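# Turn every valve shut without forcing past its stop

## Task

Close every valve: turn each one until it reaches its end stop, where its slot lies crosswise to its pipe. Do not push any valve beyond that stop, because that breaks it.

## Robot and tools

Robot: two six-joint arms, left_arm and right_arm, each ending in a two-finger parallel gripper. Base positions in the scene frame are left_arm (-0.065, +0.597, 0) m and right_arm (+0.012, -0.570, 0) m, both turned only a degree or so about z. A two-camera stand is fixed to the floor behind them. Joints, from base to gripper, are waist, shoulder, elbow, forearm roll, wrist pitch and wrist roll. The elbow is straight at 0 and ranges over ±2.792 rad. The others range over ±6.283 rad.

Frames: the scene frame sits at table-top height midway between the nominal bases. +z points up, +x points out over the table, and left_arm is on the +y side. Image left and right do not match arm names. Hand positions, orientations, velocities and targets in results are in each arm's own base frame. Fixed cameras and the table use the scene frame. Motion offsets run along the current Hand target's own axes. On the gripper, the fingers point along +z and open and close along y. end_effector_position is the centre of the closed pads, which are 38 mm long. A mounting block can stick out up to 12 cm toward the gripper's +x and turns with it.

execute_actions(actions, cameras): actions is a list of actions. Each action is up to 15 rows, one per 1/30 s step. A short action repeats its last row until step 15. Every row has 20 numbers in [-1, 1]: left dx, dy, dz, rx, ry, rz, position, force_limit, speed, activate, then the same ten for the right arm. Both arms are always included. dx..rz are offsets, not poses. They count from the Hand target at the start of that action, and every row counts from that same start. Repeating an offset therefore moves the arm further. Scale: 1.0 = 0.6 m, or 180 degrees for rx, ry, rz, which together form one rotation vector. Six zeros mean no new pose for that arm. Gripper position +1 is fully open (85 mm), about -0.8 is where the pads touch, and -1 closes until blocked. force_limit and speed, both starting at +1, set grip strength and closing rate (about 20, 85 and 150 mm/s at -1, 0 and +1). Always resend the gripper's current three numbers, since a 0 counts as a command. Keep activate at 0. Send 1 once only when fault reads 7 or 13, with nothing touching the outside of the fingers. Images come back only if actions is empty or cameras names some ('all', or names).

move(target, speed, blend, stop_force, zero, blocking, cameras): straight-line paths toward one 20-number row, or a list of up to 15 rows. Pose numbers are offsets with the same scale and axes as above, all measured from the Hand target at the move's start, not from the previous row. speed is in m/s, 0.002 to 2, default 0.25. Turning is capped at twice that in rad/s. Give one value, or one per target. blend is in metres of corner rounding, default 0 (stop at each target). stop_force is 10 to 80 N, one value for both arms, and ends an arm's path when the push against its motion exceeds it. Use it only slowly, not while the gripper rotates, and never with blocking=false. Leave it out when backing off a contact. zero (default true) re-zeroes that force before the move. The move runs at most 10 s. The result adds a 'move:' line giving the ending, such as done, off_target, moving, held or fault, plus any limits (paced = pose clipped, held = steps withheld).

wait(seconds 0-3600) lets time pass. stop brakes a running move. zoom_image(camera, region [x0,y0,x1,y1] in pixels, at most 504 by 504) enlarges part of the newest image from cam_head_left, cam_head_right, cam_left_wrist or cam_right_wrist. clear_fault(arm) clears a reported torque or force fault. finished_scene(scene) ends the current scene for good; pass its number.

Cameras: cam_head_left and cam_head_right are 504x504 and fixed in the scene frame. cam_left_wrist and cam_right_wrist are 672x504 and ride on their arm's hand, posed in that arm's base frame. Calibration lines use OpenCV conventions.

Results: per arm, end_effector_position (m), end_effector_quat_wxyz, and velocities (omitted when joints are still). Hand target is the last commanded pose, and later offsets start from it. The gripper often rests a little short of it. Then send the missing distance as an offset, or, with execute_actions, zeros re-request it. Also listed: Tool commands; object_status (0 moving, 1 blocked while opening, 2 blocked while closing = gripping, 3 at requested position or fully closed); position_measured in counts (3 open, 78 ≈ 60 mm, 130 ≈ 40 mm, 180 ≈ 20 mm, 230 pads meet); gripper fault. Joint torques, External joint torques and Flange force (gripper x y z axes) all carry error, but rising external torque or flange force shows contact or resistance. Action calls also list hand positions at some steps.

Cautions: each step, commanded orientation is clipped to within 32 degrees of the measured orientation, so large turns need several steps. The arms are stiff. A target even slightly beyond firm contact can trigger a fault stop, and so can any outside force of 144 N or joint contact torques at their limits (elbow 145, wrist joints 40.9 N m). For a valve, approach slowly, grip or engage the handle, and turn about the gripper's z (rz) in small increments. Watch torque and flange force and stop turning once resistance rises at the stop. Never push further. Avoid paths near an arm's own base or with the wrist straight or over the waist axis, since these can swing the arm or cause force-reading loss. The clearance check blocks arms from approaching each other, but not perfectly. Avoid collisions between arms and hard hits on fixed objects. Long stretched holds heat motors (MOTOR HOT line), and overheating locks an arm for 30-60 s. Nothing may fall off the table.

Each tool is called after ">>>" as name(argument=value, ...), one argument or row to a line, values as JSON.

## Session

>>> execute_actions(
  actions=[],
)

Scene clock: 0.00 s.
left_arm: end_effector_position=(+0.1756, -0.5220, +0.1511) position_measured=3 object_status=3 fault=0 end_effector_quat_wxyz=(-0.075, -0.042, +0.993, -0.084) | right_arm: end_effector_position=(+0.4303, +0.4573, +0.2657) position_measured=3 object_status=3 fault=0 end_effector_quat_wxyz=(+0.004, +0.902, +0.432, +0.007)
Joint positions: left_arm=[-1.207 0.115 2.101 -0.266 0.829 -1.122] | right_arm=[0.767 0.171 1.784 -0.014 1.176 3.021]
Joint velocities: within noise
Joint torques (N m): no reading
External joint torques (N m): no reading
Flange force (N): no reading
Hand target: left_arm +0.1756, -0.5220, +0.1511; -0.075, -0.042, +0.993, -0.084 | right_arm +0.4303, +0.4573, +0.2657; +0.004, +0.902, +0.432, +0.007
Tool commands: left_gripper/position=+1.0 left_gripper/force_limit=+1.0 left_gripper/speed=+1.0 left_gripper/activate=+0.0 right_gripper/position=+1.0 right_gripper/force_limit=+1.0 right_gripper/speed=+1.0 right_gripper/activate=+0.0

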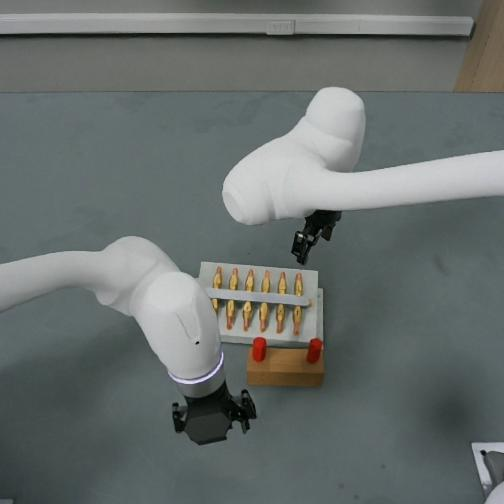

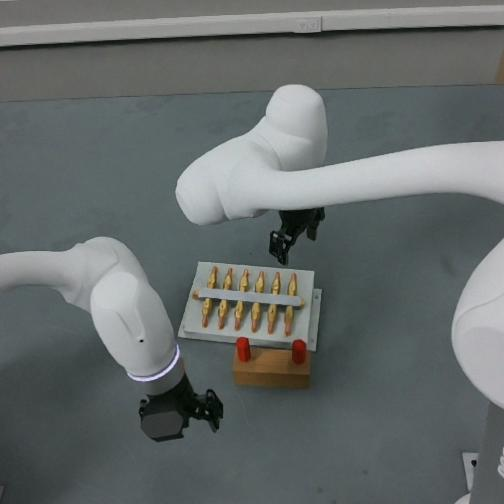

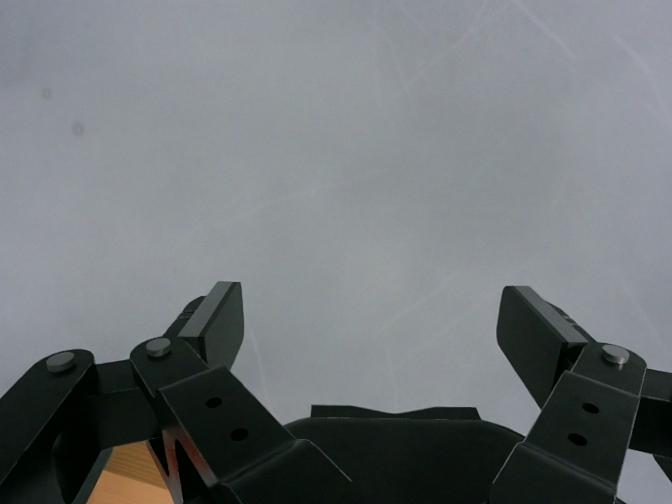

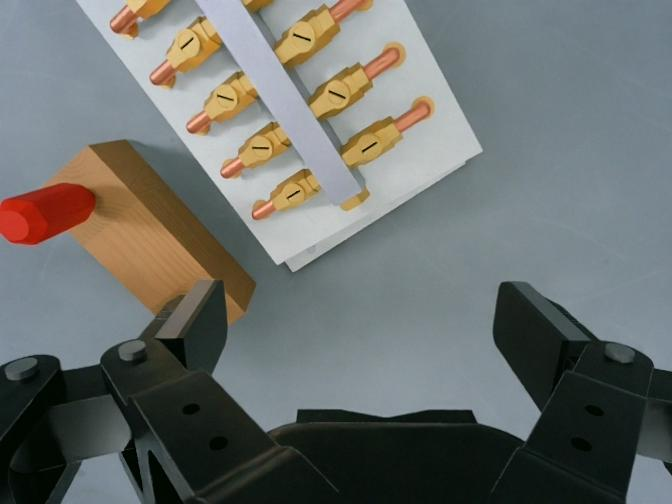

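>>> zoom_image(
  camera="cam_head_left",
  region=[180, 240, 350, 410],
)

>>> zoom_image(
  camera="cam_head_right",
  region=[170, 240, 340, 410],
)

>>> zoom_image(
  camera="cam_right_wrist",
  region=[0, 0, 504, 340],
)

Scaled by 2.965.

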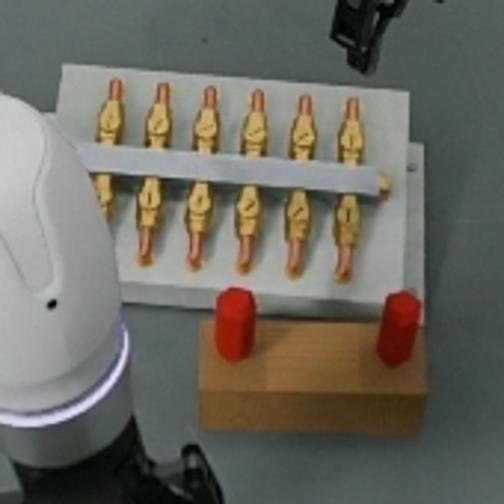

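Scaled by 2.965.

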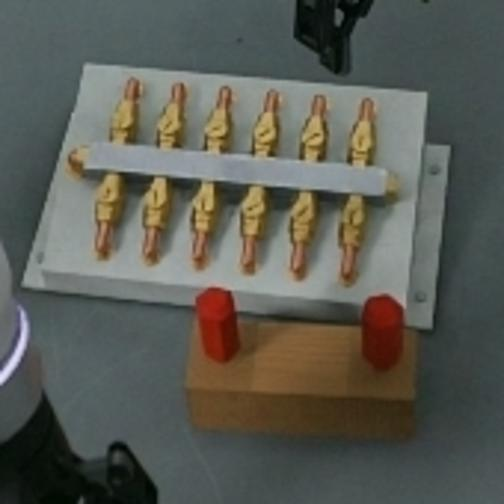

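Scaled by 1.000.

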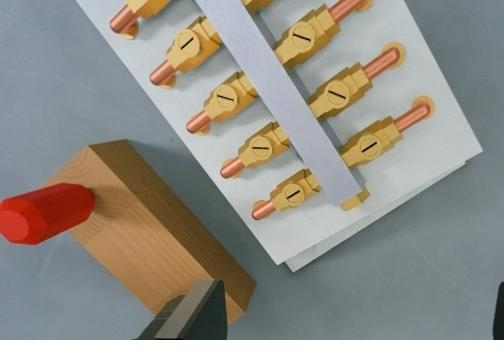

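>>> move(
  target=[0, 0.2, -0.05, 0, 0, 0, 1, 1, 1, 0, 0.2115, 0.043, -0.107, 0, 0, 0.284, 1, 1, 1, 0],
  cameras=["all"],
)

Scene clock: 23.03 s.
left_arm: end_effector_position=(+0.1683, -0.3990, +0.1610) position_measured=3 object_status=3 fault=0 end_effector_quat_wxyz=(-0.075, -0.042, +0.993, -0.084) | right_arm: end_effector_position=(+0.5290, +0.5399, +0.3315) position_measured=3 object_status=3 fault=0 end_effector_quat_wxyz=(+0.001, +1.000, +0.000, +0.008)
Joint positions: left_arm=[-1.116 -0.076 2.275 -0.27 0.865 -1.033] | right_arm=[0.755 0.338 1.445 -0.013 1.347 3.899]
Joint torques (N m): left_arm=[4.32 -24.14 -32.12 2.77 -0.07 -0.12] | right_arm=[-2.51 -78.91 -41.13 3.87 -0.7 0.29]
External joint torques (N m): left_arm=[-4.27 -2.1 -2.11 0.13 -0.06 0.11] | right_arm=[2.47 3.34 -0.35 0.25 0.59 -0.29]
Flange force (N): left_arm=[10.3 -4.0 -2.6] | right_arm=[2.5 -6.7 -0.3]
Hand target: left_arm +0.1683, -0.3990, +0.1610; -0.075, -0.042, +0.993, -0.084 | right_arm +0.5289, +0.5400, +0.3315; +0.001, +1.000, +0.000, +0.008
Off the commanded pose: left_arm 0.000 m, 0 deg | right_arm 0.000 m, 0 deg.
move: done
cam_left_wrist: T_world_to_cam=[[-0.09556, 0.98143, -0.16629, 0.44538], [0.97677, 0.12464, 0.1743, -0.12255], [0.19179, -0.14577, -0.97055, 0.19864]] pos_world=[0.12417, -0.39288, 0.28821]
cam_right_wrist: T_world_to_cam=[[-0.00158, -0.99988, 0.01514, 0.5399], [-0.94576, 0.00641, 0.3248, 0.40628], [-0.32486, -0.0138, -0.94566, 0.62549]] pos_world=[0.58829, 0.54587, 0.45137]

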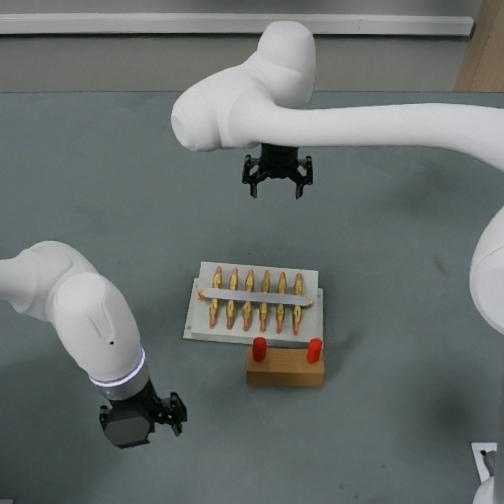

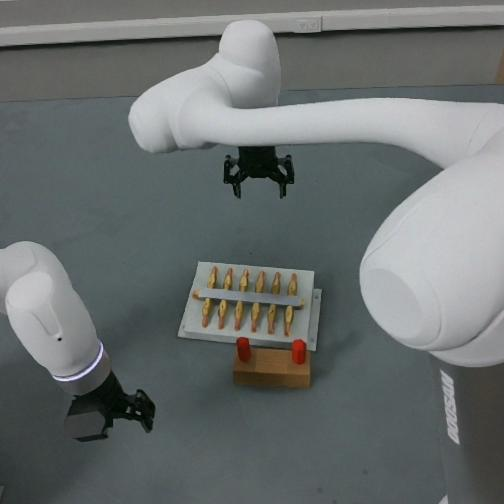

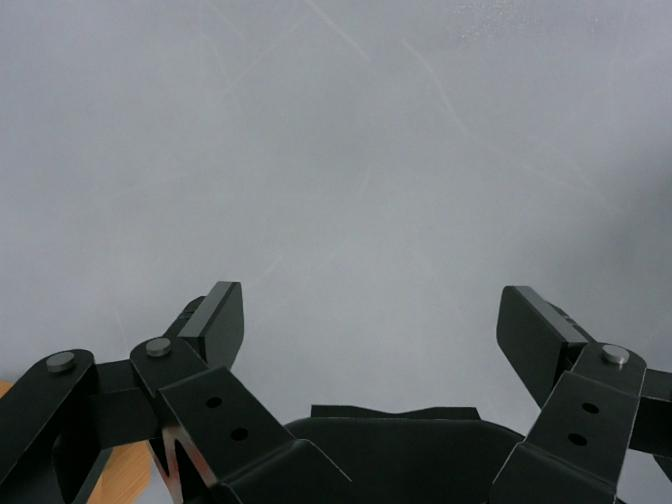

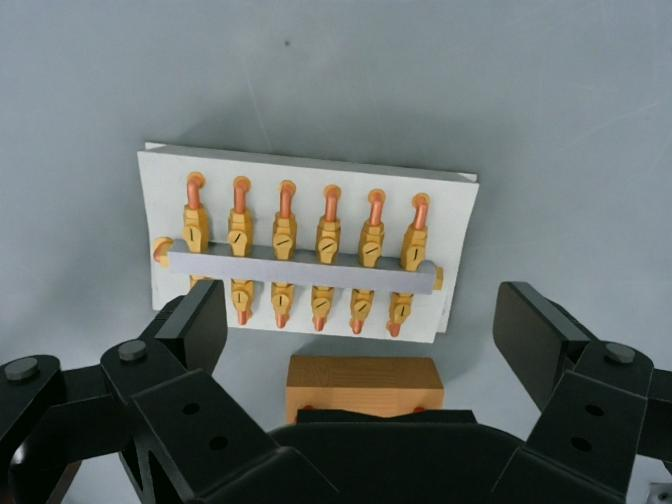

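>>> zoom_image(
  camera="cam_right_wrist",
  region=[140, 150, 310, 350],
)

>>> zoom_image(
  camera="cam_right_wrist",
  region=[300, 150, 470, 350],
)

Scaled by 2.520.

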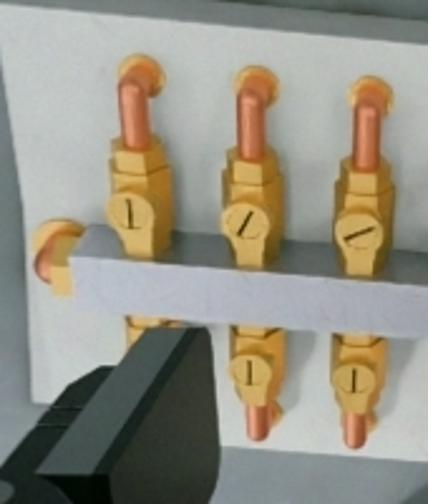

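Scaled by 2.520.

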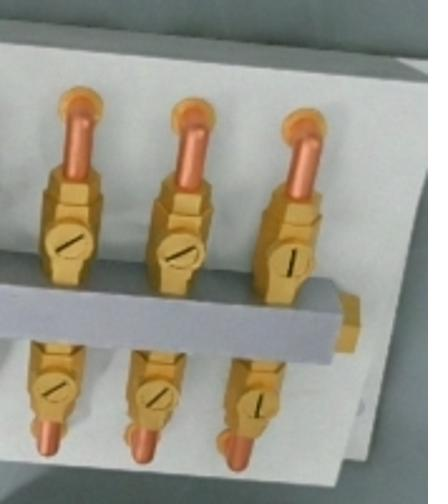

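>>> move(
  target=[0, 0, 0, 0, 0, 0, 1, 1, 1, 0, -0.2827, 0.0658, 0.2258, 0, -0.194, 0, 1, 1, 1, 0],
  cameras=["all"],
)

Scene clock: 42.73 s.
left_arm: end_effector_position=(+0.1683, -0.3990, +0.1610) position_measured=3 object_status=3 fault=0 end_effector_quat_wxyz=(-0.075, -0.042, +0.993, -0.084) | right_arm: end_effector_position=(+0.3616, +0.5003, +0.1932) position_measured=3 object_status=3 fault=0 end_effector_quat_wxyz=(+0.001, +0.956, +0.000, -0.292)
Joint positions: left_arm=[-1.116 -0.076 2.275 -0.27 0.865 -1.033] | right_arm=[0.716 0.406 1.71 0.375 1.502 3.74]
Joint torques (N m): left_arm=[4.4 -24.43 -32.21 2.79 0.01 -0.13] | right_arm=[-3.14 -79.72 -35.95 4.34 0.69 0.29]
External joint torques (N m): left_arm=[-4.33 -1.92 -2.05 0.11 -0.15 0.11] | right_arm=[3.05 2.67 -0.12 -0.08 0.51 -0.29]
Flange force (N): left_arm=[10.3 -4.2 -2.0] | right_arm=[1.4 -5.7 0.9]
Hand target: left_arm +0.1683, -0.3990, +0.1610; -0.075, -0.042, +0.993, -0.084 | right_arm +0.3616, +0.5003, +0.1932; +0.001, +0.956, +0.000, -0.292
Off the commanded pose: left_arm 0.000 m, 0 deg | right_arm 0.000 m, 0 deg.
move: done
cam_left_wrist: T_world_to_cam=[[-0.09556, 0.98143, -0.16629, 0.44538], [0.97677, 0.12464, 0.1743, -0.12255], [0.19179, -0.14577, -0.97055, 0.19864]] pos_world=[0.12417, -0.39288, 0.28821]
cam_right_wrist: T_world_to_cam=[[0.00669, -0.99989, 0.01356, 0.49941], [-0.58961, 0.00701, 0.80766, 0.07067], [-0.80766, -0.0134, -0.58949, 0.5454]] pos_world=[0.47883, 0.50617, 0.25766]

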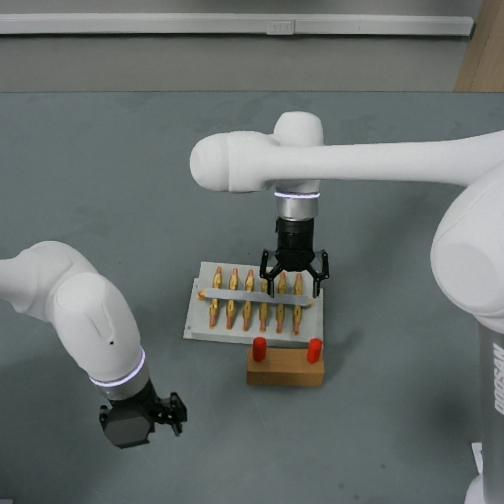

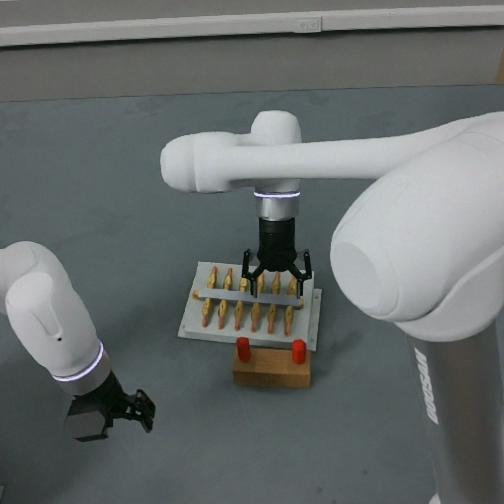

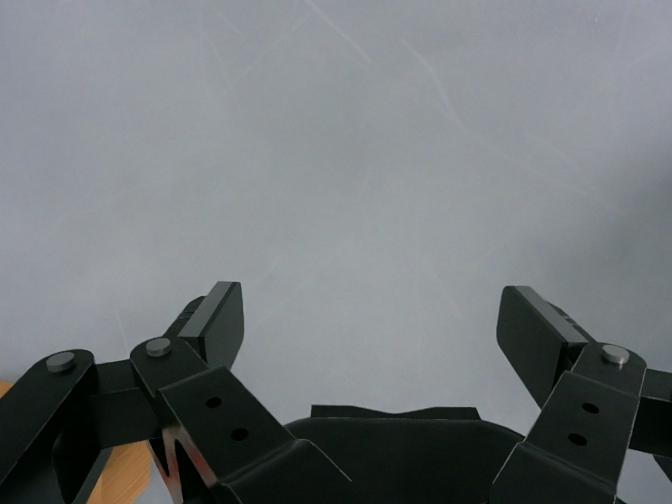

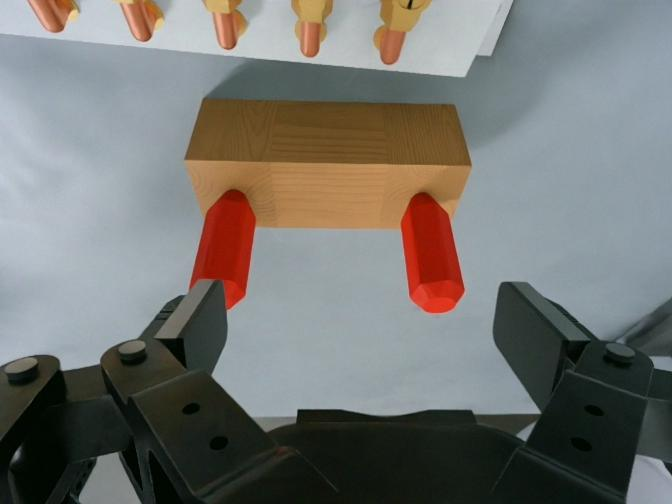

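>>> zoom_image(
  camera="cam_right_wrist",
  region=[170, 80, 490, 330],
)

Scaled by 1.575.

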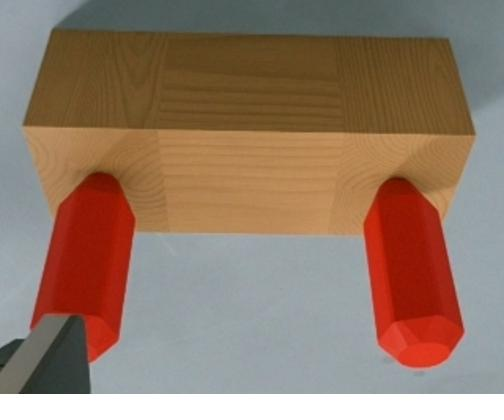

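>>> move(
  target=[0, 0, 0, 0, 0, 0, 1, 1, 1, 0, -0.1613, 0.0855, -0.0053, 0, 0.1886, 0, 1, 1, 1, 0],
  cameras=["cam_right_wrist"],
)

>>> zoom_image(
  camera="cam_right_wrist",
  region=[200, 150, 500, 400],
)

Scene clock: 60.67 s.
left_arm: end_effector_position=(+0.1683, -0.3990, +0.1610) position_measured=3 object_status=3 fault=0 end_effector_quat_wxyz=(-0.075, -0.042, +0.993, -0.084) | right_arm: end_effector_position=(+0.2831, +0.4490, +0.2499) position_measured=3 object_status=3 fault=0 end_effector_quat_wxyz=(+0.001, +1.000, +0.000, +0.000)
Joint positions: left_arm=[-1.116 -0.076 2.275 -0.27 0.865 -1.033] | right_arm=[0.944 0.036 1.966 -0.001 1.141 4.085]
Joint torques (N m): left_arm=[4.51 -24.6 -32.22 2.78 -0.01 -0.12] | right_arm=[-2.44 -43.54 -38.27 3.94 -0.61 0.27]
External joint torques (N m): left_arm=[-4.46 -1.63 -2.01 0.11 -0.13 0.11] | right_arm=[2.29 1.66 -0.39 -0.08 0.55 -0.27]
Flange force (N): left_arm=[10.4 -4.6 -1.6] | right_arm=[-1.3 -5.1 -0.3]
Hand target: left_arm +0.1683, -0.3990, +0.1610; -0.075, -0.042, +0.993, -0.084 | right_arm +0.2831, +0.4490, +0.2500; +0.001, +1.000, +0.000, +0.000
Off the commanded pose: left_arm 0.000 m, 0 deg | right_arm 0.000 m, 0 deg.
move: done
cam_right_wrist: T_world_to_cam=[[-0.00119, -0.99988, 0.01522, 0.44981], [-0.9401, 0.00631, 0.34085, 0.19521], [-0.3409, -0.0139, -0.94, 0.47049]] pos_world=[0.34445, 0.45507, 0.36887]

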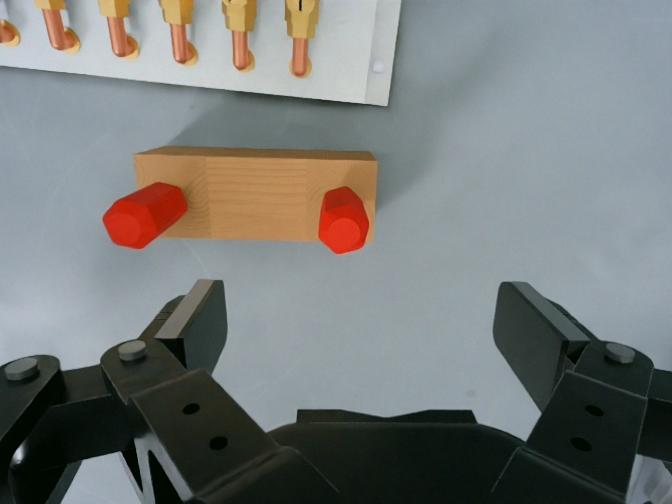

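Scaled by 1.680.

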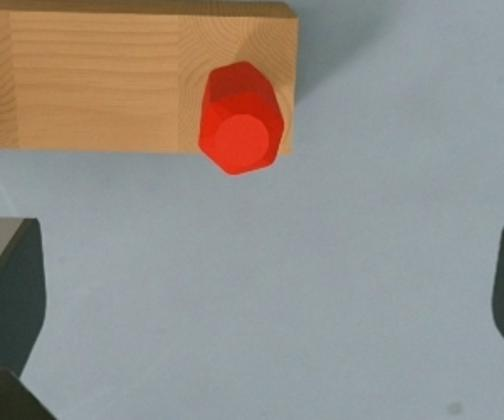

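>>> move(
  target=[0, 0, 0, 0, 0, 0, 1, 1, 1, 0, -0.0148, 0.0042, 0.1333, 0, 0, -0.2583, 1, 1, 1, 0],
  cameras=["cam_right_wrist", "cam_head_left", "cam_head_right"],
)

>>> zoom_image(
  camera="cam_right_wrist",
  region=[200, 150, 500, 400],
)

Scene clock: 82.17 s.
left_arm: end_effector_position=(+0.1683, -0.3990, +0.1610) position_measured=3 object_status=3 fault=0 end_effector_quat_wxyz=(-0.075, -0.042, +0.993, -0.084) | right_arm: end_effector_position=(+0.2742, +0.4464, +0.1700) position_measured=3 object_status=3 fault=0 end_effector_quat_wxyz=(+0.001, +0.919, +0.395, +0.000)
Joint positions: left_arm=[-1.116 -0.076 2.275 -0.27 0.865 -1.033] | right_arm=[0.954 0.095 2.066 -0.001 0.981 3.285]
Joint torques (N m): left_arm=[4.43 -24.17 -32.24 2.77 -0.01 -0.13] | right_arm=[-2.24 -46.73 -34.93 3.52 -0.62 0.39]
External joint torques (N m): left_arm=[-4.38 -2.09 -1.99 0.12 -0.12 0.12] | right_arm=[2.37 1.65 -0.3 0.05 0.54 -0.39]
Flange force (N): left_arm=[10.6 -3.9 -2.3] | right_arm=[2.5 -4.4 0.3]
Hand target: left_arm +0.1683, -0.3990, +0.1610; -0.075, -0.042, +0.993, -0.084 | right_arm +0.2742, +0.4464, +0.1700; +0.001, +0.919, +0.395, +0.000
Off the commanded pose: left_arm 0.000 m, 0 deg | right_arm 0.000 m, 0 deg.
move: done
cam_right_wrist: T_world_to_cam=[[0.72447, -0.68915, 0.01457, 0.11074], [-0.65133, -0.67749, 0.34172, 0.43998], [-0.22562, -0.25706, -0.93969, 0.46913]] pos_world=[0.31219, 0.49499, 0.28887]
Images, in order (width x height): cam_head_left 504x504, cam_head_right 504x504, cam_right_wrist 672x504.

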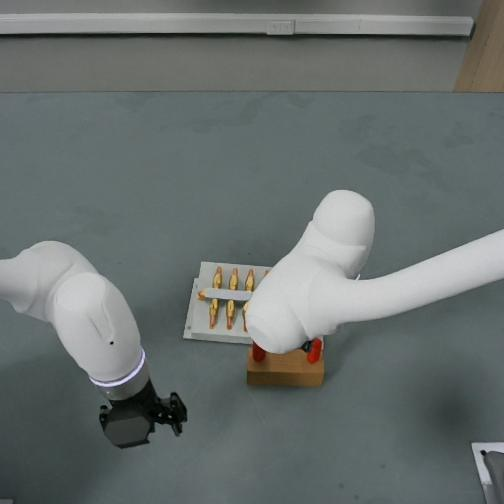

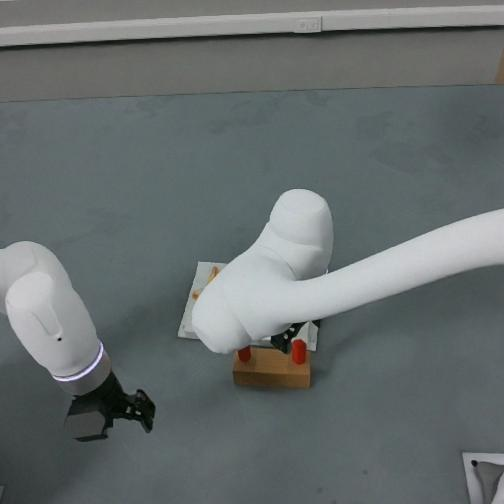

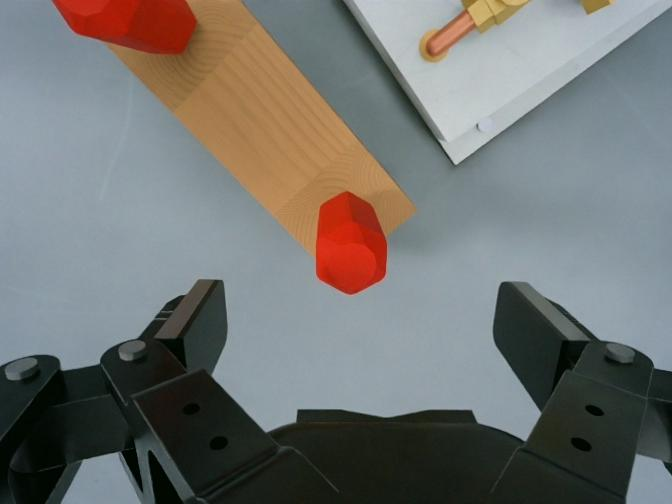

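Scaled by 1.680.

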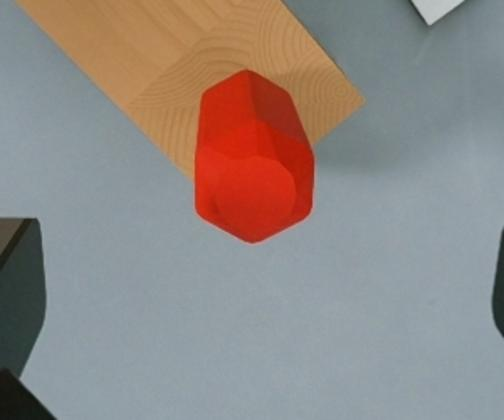

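>>> move(
  target=[0, 0, 0, 0, 0, 0, 1, 1, 1, 0, 0.008, -0.0043, 0.09, 0, 0, 0, 1, -0.6, -0.6, 0],
  speed=0.12,
  cameras=["cam_right_wrist", "cam_head_left"],
)

>>> zoom_image(
  camera="cam_right_wrist",
  region=[200, 150, 550, 450],
)

Scene clock: 95.07 s.
left_arm: end_effector_position=(+0.1683, -0.3990, +0.1610) position_measured=3 object_status=3 fault=0 end_effector_quat_wxyz=(-0.075, -0.042, +0.993, -0.084) | right_arm: end_effector_position=(+0.2756, +0.4516, +0.1160) position_measured=3 object_status=3 fault=0 end_effector_quat_wxyz=(+0.001, +0.919, +0.395, +0.000)
Joint positions: left_arm=[-1.116 -0.076 2.275 -0.27 0.865 -1.033] | right_arm=[0.958 0.163 2.107 -0.001 0.873 3.288]
Joint torques (N m): left_arm=[4.17 -24.22 -32.18 2.79 0 -0.16] | right_arm=[-3.32 -51.73 -32.19 3.23 -0.8 0.23]
External joint torques (N m): left_arm=[-4.11 -2.06 -2.03 0.1 -0.13 0.15] | right_arm=[3.41 2.58 -0.13 0.04 0.73 -0.23]
Flange force (N): left_arm=[9.9 -3.8 -2.3] | right_arm=[3.2 -6.8 1.5]
Hand target: left_arm +0.1683, -0.3990, +0.1610; -0.075, -0.042, +0.993, -0.084 | right_arm +0.2757, +0.4516, +0.1160; +0.001, +0.919, +0.395, +0.000
Off the commanded pose: left_arm 0.000 m, 0 deg | right_arm 0.000 m, 0 deg.
move: done
cam_right_wrist: T_world_to_cam=[[0.72435, -0.68928, 0.01449, 0.11422], [-0.65144, -0.67739, 0.34171, 0.46285], [-0.22572, -0.25696, -0.93969, 0.42002]] pos_world=[0.31359, 0.50019, 0.23487]
Images, in order (width x height): cam_head_left 504x504, cam_right_wrist 672x504.

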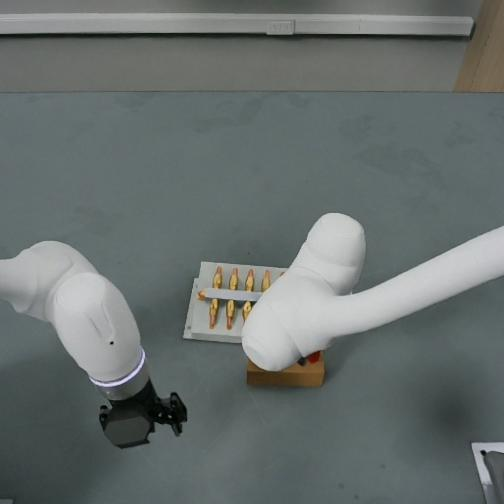

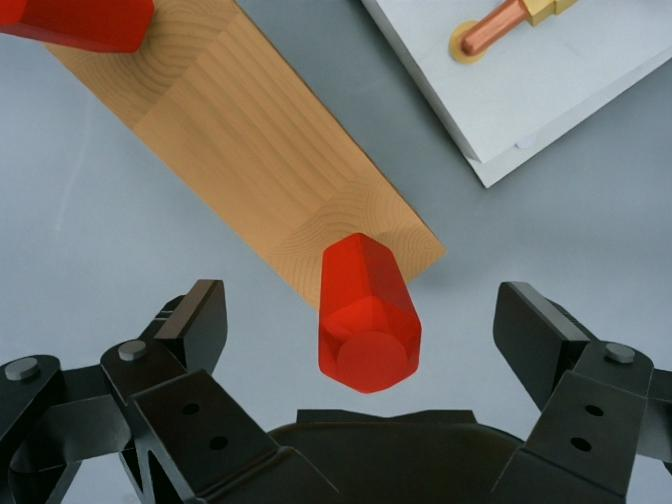

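Scaled by 1.440.

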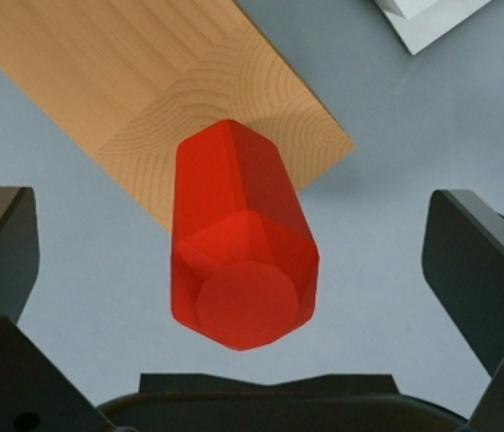

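>>> move(
  target=[0, 0, 0, 0, 0, 0, 1, 1, 1, 0, 0, 0, 0, 0, 0, 0, -1, -0.6, -0.9, 0],
  cameras=["cam_right_wrist"],
)

Scene clock: 100.07 s.
left_arm: end_effector_position=(+0.1683, -0.3990, +0.1610) position_measured=3 object_status=3 fault=0 end_effector_quat_wxyz=(-0.075, -0.042, +0.993, -0.084) | right_arm: end_effector_position=(+0.2757, +0.4516, +0.1160) position_measured=164 object_status=0 fault=0 end_effector_quat_wxyz=(+0.001, +0.919, +0.395, +0.000)
Joint positions: left_arm=[-1.116 -0.076 2.275 -0.27 0.865 -1.033] | right_arm=[0.958 0.163 2.107 -0.001 0.872 3.288]
Joint torques (N m): left_arm=[4.26 -23.93 -32.12 2.8 0.01 -0.13] | right_arm=[-2.96 -45.85 -29 3.23 -1.21 0.26]
External joint torques (N m): left_arm=[-4.17 -2.54 -2.11 0.09 -0.14 0.12] | right_arm=[2.85 -3.19 -3.55 0.07 1.12 -0.26]
Flange force (N): left_arm=[10.5 -3.3 -3.0] | right_arm=[1.3 -5.3 -9.2]
Hand target: left_arm +0.1683, -0.3990, +0.1610; -0.075, -0.042, +0.993, -0.084 | right_arm +0.2757, +0.4516, +0.1160; +0.001, +0.919, +0.395, +0.000
Off the commanded pose: left_arm 0.000 m, 0 deg | right_arm 0.000 m, 0 deg.
move: done
cam_right_wrist: T_world_to_cam=[[0.72443, -0.6892, 0.0146, 0.11413], [-0.65138, -0.67744, 0.34172, 0.46289], [-0.22562, -0.25706, -0.93969, 0.41994]] pos_world=[0.31359, 0.50019, 0.23477]

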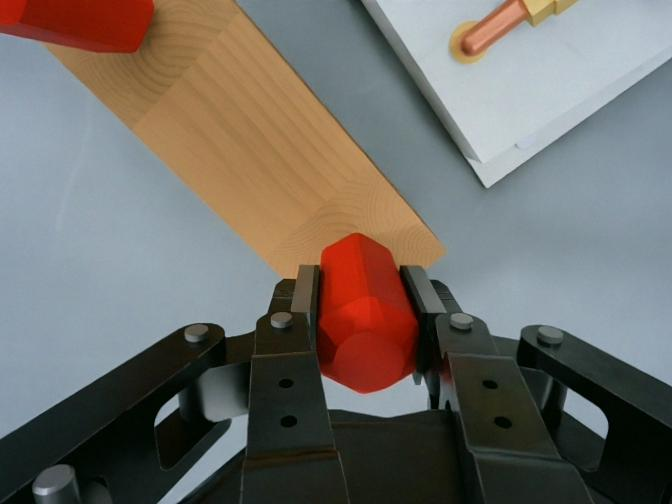

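>>> move(
  target=[0, 0, 0, 0, 0, 0, 1, 1, 1, 0, 0, 0, -0.25, 0, 0, 0, -1, -0.6, -0.9, 0],
  speed=0.1,
  cameras=["cam_right_wrist", "cam_head_right", "cam_head_left"],
)

Scene clock: 103.97 s.
left_arm: end_effector_position=(+0.1683, -0.3990, +0.1610) position_measured=3 object_status=3 fault=0 end_effector_quat_wxyz=(-0.075, -0.042, +0.993, -0.084) | right_arm: end_effector_position=(+0.2757, +0.4518, +0.2659) position_measured=164 object_status=2 fault=0 end_effector_quat_wxyz=(+0.001, +0.919, +0.395, +0.000)
Joint positions: left_arm=[-1.116 -0.076 2.275 -0.27 0.865 -1.033] | right_arm=[0.958 0.022 1.949 -0.001 1.171 3.288]
Joint torques (N m): left_arm=[4.23 -24.21 -32.2 2.79 -0.05 -0.1] | right_arm=[-3.32 -42.62 -38.6 3.9 -0.73 0.21]
External joint torques (N m): left_arm=[-4.15 -2.19 -2 0.1 -0.08 0.09] | right_arm=[3.25 1.46 -0.51 0.05 0.65 -0.21]
Flange force (N): left_arm=[10.3 -3.6 -2.6] | right_arm=[2.3 -6.4 -0.9]
Hand target: left_arm +0.1683, -0.3990, +0.1610; -0.075, -0.042, +0.993, -0.084 | right_arm +0.2757, +0.4518, +0.2660; +0.001, +0.919, +0.395, +0.000
Off the commanded pose: left_arm 0.000 m, 0 deg | right_arm 0.000 m, 0 deg.
move: done
cam_right_wrist: T_world_to_cam=[[0.72441, -0.68922, 0.01453, 0.11212], [-0.65137, -0.67743, 0.34178, 0.41173], [-0.22572, -0.25705, -0.93967, 0.56097]] pos_world=[0.31359, 0.50039, 0.38477]
Images, in order (width x height): cam_head_left 504x504, cam_head_right 504x504, cam_right_wrist 672x504.

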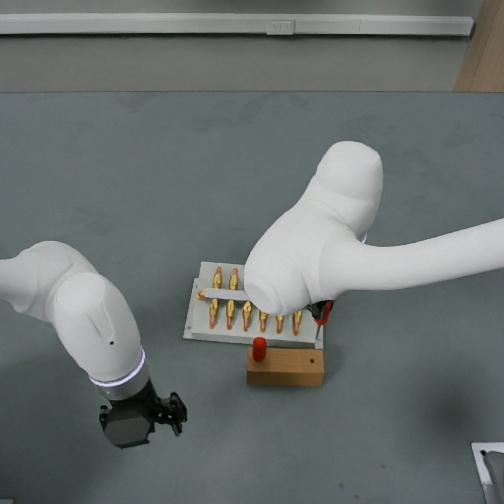

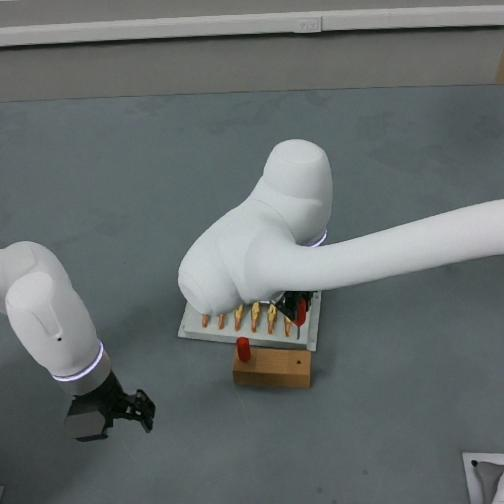

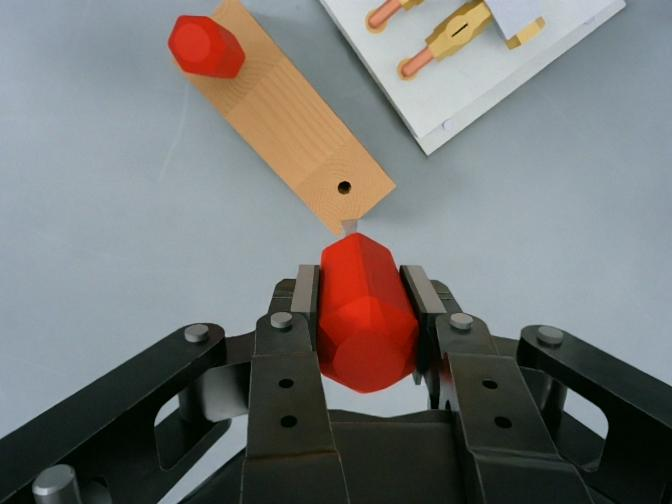

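>>> zoom_image(
  camera="cam_right_wrist",
  region=[300, 170, 400, 270],
)

>>> zoom_image(
  camera="cam_head_left",
  region=[290, 280, 350, 350],
)

>>> zoom_image(
  camera="cam_head_right",
  region=[270, 280, 330, 350],
)

Scaled by 5.040.

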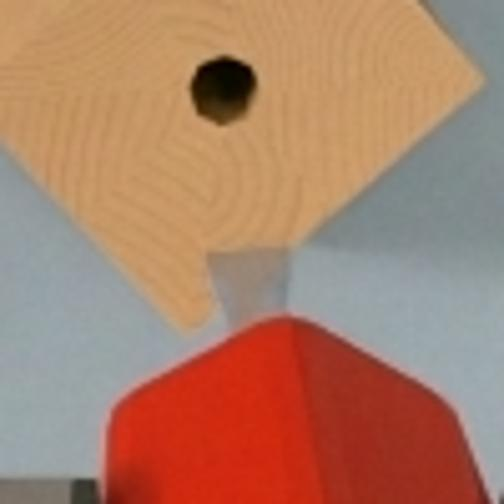

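Scaled by 7.200.

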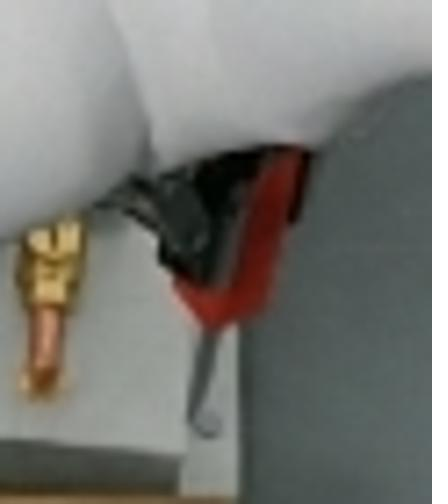

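Scaled by 7.200.

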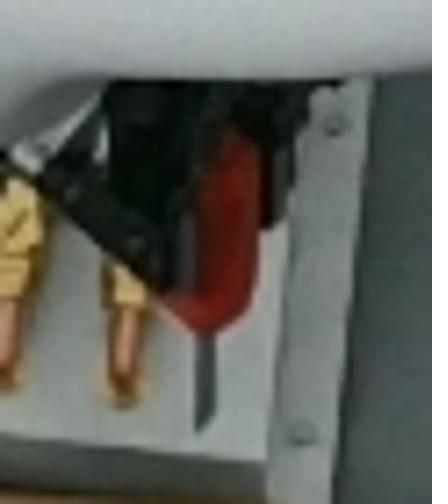

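>>> move(
  target=[0, 0, 0, 0, 0, 0, 1, 1, 1, 0, 0.1838, 0.1257, 0.0517, 0, 0, -0.214, -1, -0.6, -0.9, 0],
  speed=0.2,
  cameras=["cam_right_wrist"],
)

>>> zoom_image(
  camera="cam_right_wrist",
  region=[280, 150, 430, 270],
)

Scene clock: 132.70 s.
left_arm: end_effector_position=(+0.1683, -0.3990, +0.1610) position_measured=3 object_status=3 fault=0 end_effector_quat_wxyz=(-0.075, -0.042, +0.993, -0.084) | right_arm: end_effector_position=(+0.4063, +0.4799, +0.2349) position_measured=164 object_status=2 fault=0 end_effector_quat_wxyz=(+0.000, +0.737, +0.676, +0.000)
Joint positions: left_arm=[-1.116 -0.076 2.275 -0.27 0.865 -1.033] | right_arm=[0.814 0.198 1.811 -0.001 1.134 2.472]
Joint torques (N m): left_arm=[4.18 -23.92 -32.17 2.75 0 -0.19] | right_arm=[-3.15 -61.41 -38.46 3.93 -0.62 0.29]
External joint torques (N m): left_arm=[-4.13 -2.32 -2.06 0.14 -0.13 0.17] | right_arm=[3.08 3.26 0.06 0.02 0.54 -0.29]
Flange force (N): left_arm=[10.1 -3.5 -2.7] | right_arm=[6.8 -0.6 1.4]
Hand target: left_arm +0.1683, -0.3990, +0.1610; -0.075, -0.042, +0.993, -0.084 | right_arm +0.4063, +0.4798, +0.2349; +0.000, +0.737, +0.676, -0.001
Off the commanded pose: left_arm 0.000 m, 0 deg | right_arm 0.000 m, 0 deg.
move: done
cam_right_wrist: T_world_to_cam=[[0.99602, -0.0881, 0.0138, -0.36137], [-0.0875, -0.93561, 0.34201, 0.42115], [-0.01722, -0.34185, -0.9396, 0.5245]] pos_world=[0.40582, 0.5415, 0.35377]

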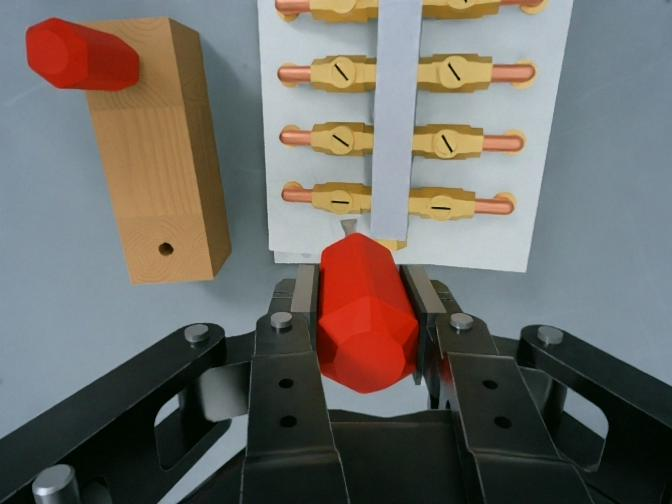

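Scaled by 3.360.

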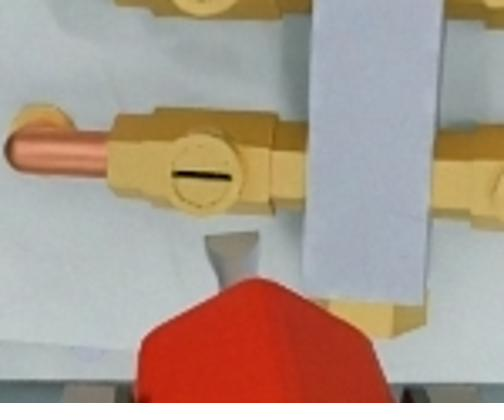

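>>> move(
  target=[0, 0, 0, 0, 0, 0, 1, 1, 1, 0, 0.0013, -0.0063, 0.0417, 0, 0, 0.055, -1, -0.6, -0.9, 0],
  speed=0.1,
  cameras=["cam_right_wrist"],
)

>>> zoom_image(
  camera="cam_right_wrist",
  region=[300, 170, 400, 245],
)

Scene clock: 144.17 s.
left_arm: end_effector_position=(+0.1683, -0.3990, +0.1610) position_measured=3 object_status=3 fault=0 end_effector_quat_wxyz=(-0.075, -0.042, +0.993, -0.084) | right_arm: end_effector_position=(+0.4025, +0.4810, +0.2099) position_measured=164 object_status=2 fault=0 end_effector_quat_wxyz=(+0.000, +0.793, +0.610, -0.001)
Joint positions: left_arm=[-1.116 -0.076 2.275 -0.27 0.865 -1.033] | right_arm=[0.819 0.214 1.841 -0.001 1.088 2.65]
Joint torques (N m): left_arm=[4.47 -24.06 -32.26 2.78 0 -0.13] | right_arm=[-3.28 -62.2 -37.57 3.78 -0.66 0.18]
External joint torques (N m): left_arm=[-4.38 -2.34 -1.96 0.11 -0.13 0.12] | right_arm=[3.32 2.77 -0.06 0.06 0.58 -0.18]
Flange force (N): left_arm=[10.9 -3.6 -2.5] | right_arm=[6.4 -2.5 1.0]
Hand target: left_arm +0.1683, -0.3990, +0.1610; -0.075, -0.042, +0.993, -0.084 | right_arm +0.4026, +0.4809, +0.2099; +0.001, +0.793, +0.610, +0.000
Off the commanded pose: left_arm 0.000 m, 0 deg | right_arm 0.000 m, 0 deg.
move: done
cam_right_wrist: T_world_to_cam=[[0.96603, -0.25807, 0.01377, -0.26337], [-0.24709, -0.90667, 0.3419, 0.48082], [-0.07575, -0.33369, -0.93964, 0.52098]] pos_world=[0.41269, 0.54182, 0.32877]

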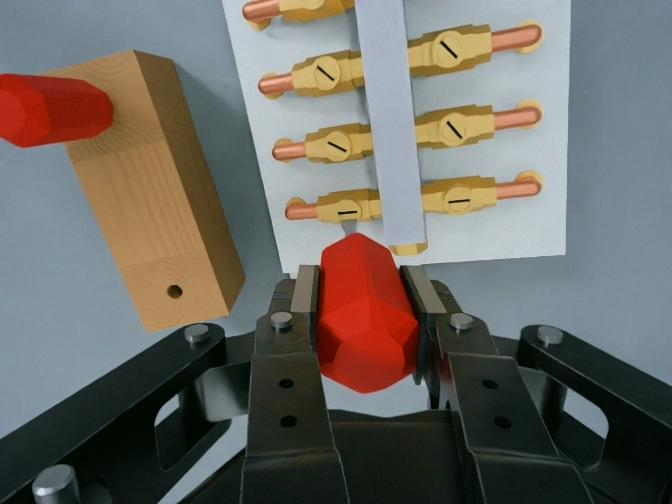

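Scaled by 5.040.

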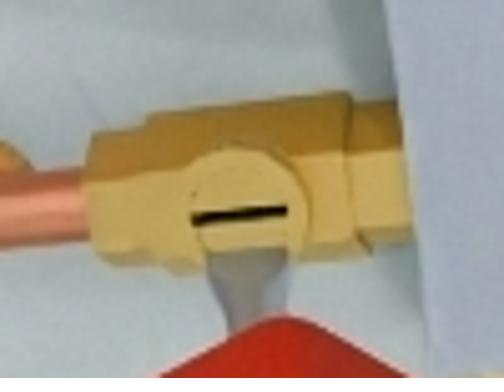

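>>> move(
  target=[0, 0, 0, 0, 0, 0, 1, 1, 1, 0, 0.0033, -0.0012, 0.0083, 0, 0, -0.006, -1, -0.6, -0.9, 0],
  speed=0.05,
  cameras=["cam_right_wrist"],
)

>>> zoom_image(
  camera="cam_right_wrist",
  region=[320, 190, 380, 235],
)

Scene clock: 154.83 s.
left_arm: end_effector_position=(+0.1683, -0.3990, +0.1610) position_measured=3 object_status=3 fault=0 end_effector_quat_wxyz=(-0.075, -0.042, +0.993, -0.084) | right_arm: end_effector_position=(+0.4024, +0.4830, +0.2049) position_measured=164 object_status=2 fault=0 end_effector_quat_wxyz=(+0.001, +0.787, +0.617, +0.000)
Joint positions: left_arm=[-1.116 -0.076 2.275 -0.27 0.865 -1.033] | right_arm=[0.822 0.22 1.843 -0.001 1.08 2.634]
Joint torques (N m): left_arm=[4.37 -24.3 -32.15 2.75 0 -0.12] | right_arm=[-3.11 -62.42 -37.34 3.8 -0.65 0.12]
External joint torques (N m): left_arm=[-4.26 -2.24 -2.08 0.14 -0.13 0.11] | right_arm=[3.08 2.04 -0.18 0.04 0.58 -0.12]
Flange force (N): left_arm=[10.5 -3.8 -2.6] | right_arm=[5.5 -2.5 0.4]
Hand target: left_arm +0.1683, -0.3990, +0.1610; -0.075, -0.042, +0.993, -0.084 | right_arm +0.4024, +0.4830, +0.2049; +0.001, +0.787, +0.617, +0.000
Off the commanded pose: left_arm 0.000 m, 0 deg | right_arm 0.000 m, 0 deg.
move: done
cam_right_wrist: T_world_to_cam=[[0.97074, -0.23972, 0.01394, -0.27347], [-0.22992, -0.91113, 0.34202, 0.4795], [-0.06929, -0.33521, -0.93959, 0.51507]] pos_world=[0.41141, 0.54399, 0.32377]

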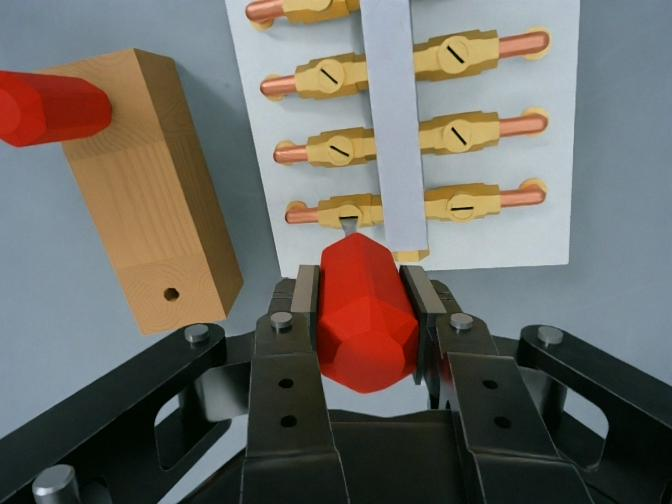

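Scaled by 8.400.

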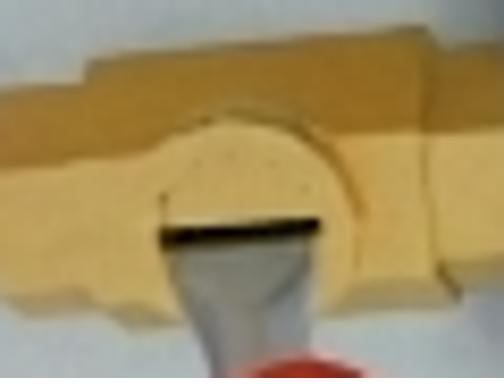

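>>> move(
  target=[0, 0, 0, 0, 0, 0, 1, 1, 1, 0, 0, -0.0005, 0.0117, 0, 0, 0, -1, -0.6, -0.9, 0],
  speed=0.01,
  stop_force=10,
  cameras=["cam_right_wrist"],
)

>>> zoom_image(
  camera="cam_right_wrist",
  region=[320, 190, 380, 235],
)

Scene clock: 160.53 s.
left_arm: end_effector_position=(+0.1683, -0.3990, +0.1610) position_measured=3 object_status=3 fault=0 end_effector_quat_wxyz=(-0.075, -0.042, +0.993, -0.084) | right_arm: end_effector_position=(+0.4021, +0.4831, +0.1979) position_measured=164 object_status=2 fault=0 end_effector_quat_wxyz=(+0.001, +0.787, +0.617, +0.000)
Joint positions: left_arm=[-1.116 -0.076 2.275 -0.27 0.865 -1.033] | right_arm=[0.822 0.226 1.85 -0.001 1.067 2.634]
Joint torques (N m): left_arm=[4.47 -24.41 -32.16 2.76 0 -0.15] | right_arm=[-3.24 -62.98 -37.13 3.73 -0.64 0.25]
External joint torques (N m): left_arm=[-4.35 -2.23 -2.15 0.14 -0.14 0.14] | right_arm=[3.13 2.89 0.2 0.05 0.58 -0.25]
Flange force (N): left_arm=[10.6 -3.9 -2.6] | right_arm=[5.9 -2.2 1.5]
Hand target: left_arm +0.1683, -0.3990, +0.1610; -0.075, -0.042, +0.993, -0.084 | right_arm +0.4021, +0.4831, +0.1979; +0.001, +0.787, +0.617, +0.000
Off the commanded pose: left_arm 0.000 m, 0 deg | right_arm 0.000 m, 0 deg.
move: done
cam_right_wrist: T_world_to_cam=[[0.97074, -0.23972, 0.01394, -0.27306], [-0.22992, -0.91113, 0.34202, 0.48195], [-0.06929, -0.33521, -0.93959, 0.50841]] pos_world=[0.41111, 0.54409, 0.31667]

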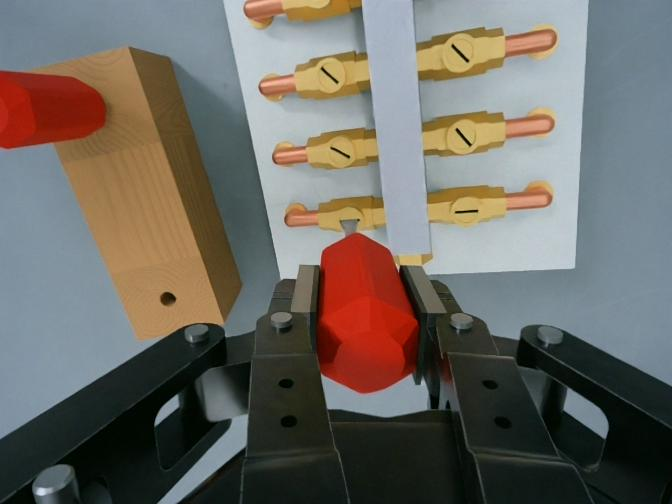

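Scaled by 8.400.

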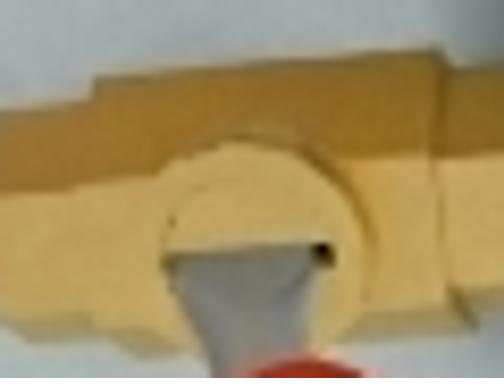

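>>> move(
  target=[0, 0, 0, 0, 0, 0, 1, 1, 1, 0, 0, 0.0, 0.0083, 0, 0, 0, -1, -0.6, -0.9, 0],
  speed=0.01,
  stop_force=10,
  cameras=["cam_right_wrist"],
)

>>> zoom_image(
  camera="cam_right_wrist",
  region=[320, 190, 380, 235],
)

Scene clock: 165.33 s.
left_arm: end_effector_position=(+0.1683, -0.3990, +0.1610) position_measured=3 object_status=3 fault=0 end_effector_quat_wxyz=(-0.075, -0.042, +0.993, -0.084) | right_arm: end_effector_position=(+0.4021, +0.4831, +0.1929) position_measured=164 object_status=2 fault=0 end_effector_quat_wxyz=(+0.001, +0.787, +0.617, +0.000)
Joint positions: left_arm=[-1.116 -0.076 2.275 -0.27 0.865 -1.033] | right_arm=[0.822 0.23 1.855 -0.001 1.058 2.634]
Joint torques (N m): left_arm=[4.44 -24.26 -32.07 2.76 0 -0.16] | right_arm=[-3.38 -63.09 -36.95 3.7 -0.66 0.24]
External joint torques (N m): left_arm=[-4.32 -2.41 -2.23 0.14 -0.13 0.15] | right_arm=[3.5 2.53 -0.02 0.09 0.59 -0.24]
Flange force (N): left_arm=[10.6 -3.8 -2.9] | right_arm=[6.1 -2.8 1.0]
Hand target: left_arm +0.1683, -0.3990, +0.1610; -0.075, -0.042, +0.993, -0.084 | right_arm +0.4021, +0.4831, +0.1929; +0.001, +0.787, +0.617, +0.000
Off the commanded pose: left_arm 0.000 m, 0 deg | right_arm 0.000 m, 0 deg.
move: done
cam_right_wrist: T_world_to_cam=[[0.97074, -0.23972, 0.01394, -0.27299], [-0.22992, -0.91113, 0.34202, 0.48363], [-0.06929, -0.33521, -0.93959, 0.5038]] pos_world=[0.41111, 0.54409, 0.31177]

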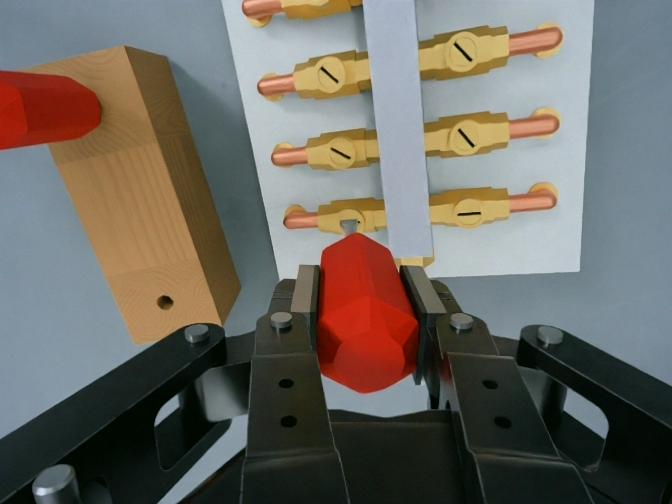

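Scaled by 8.400.

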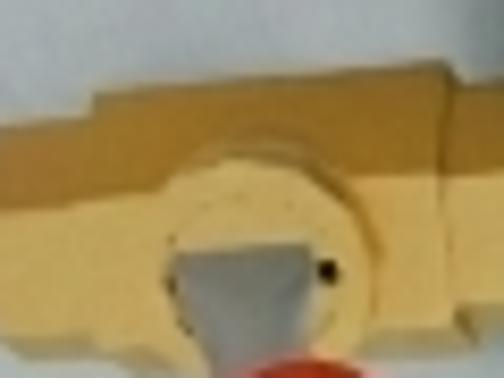

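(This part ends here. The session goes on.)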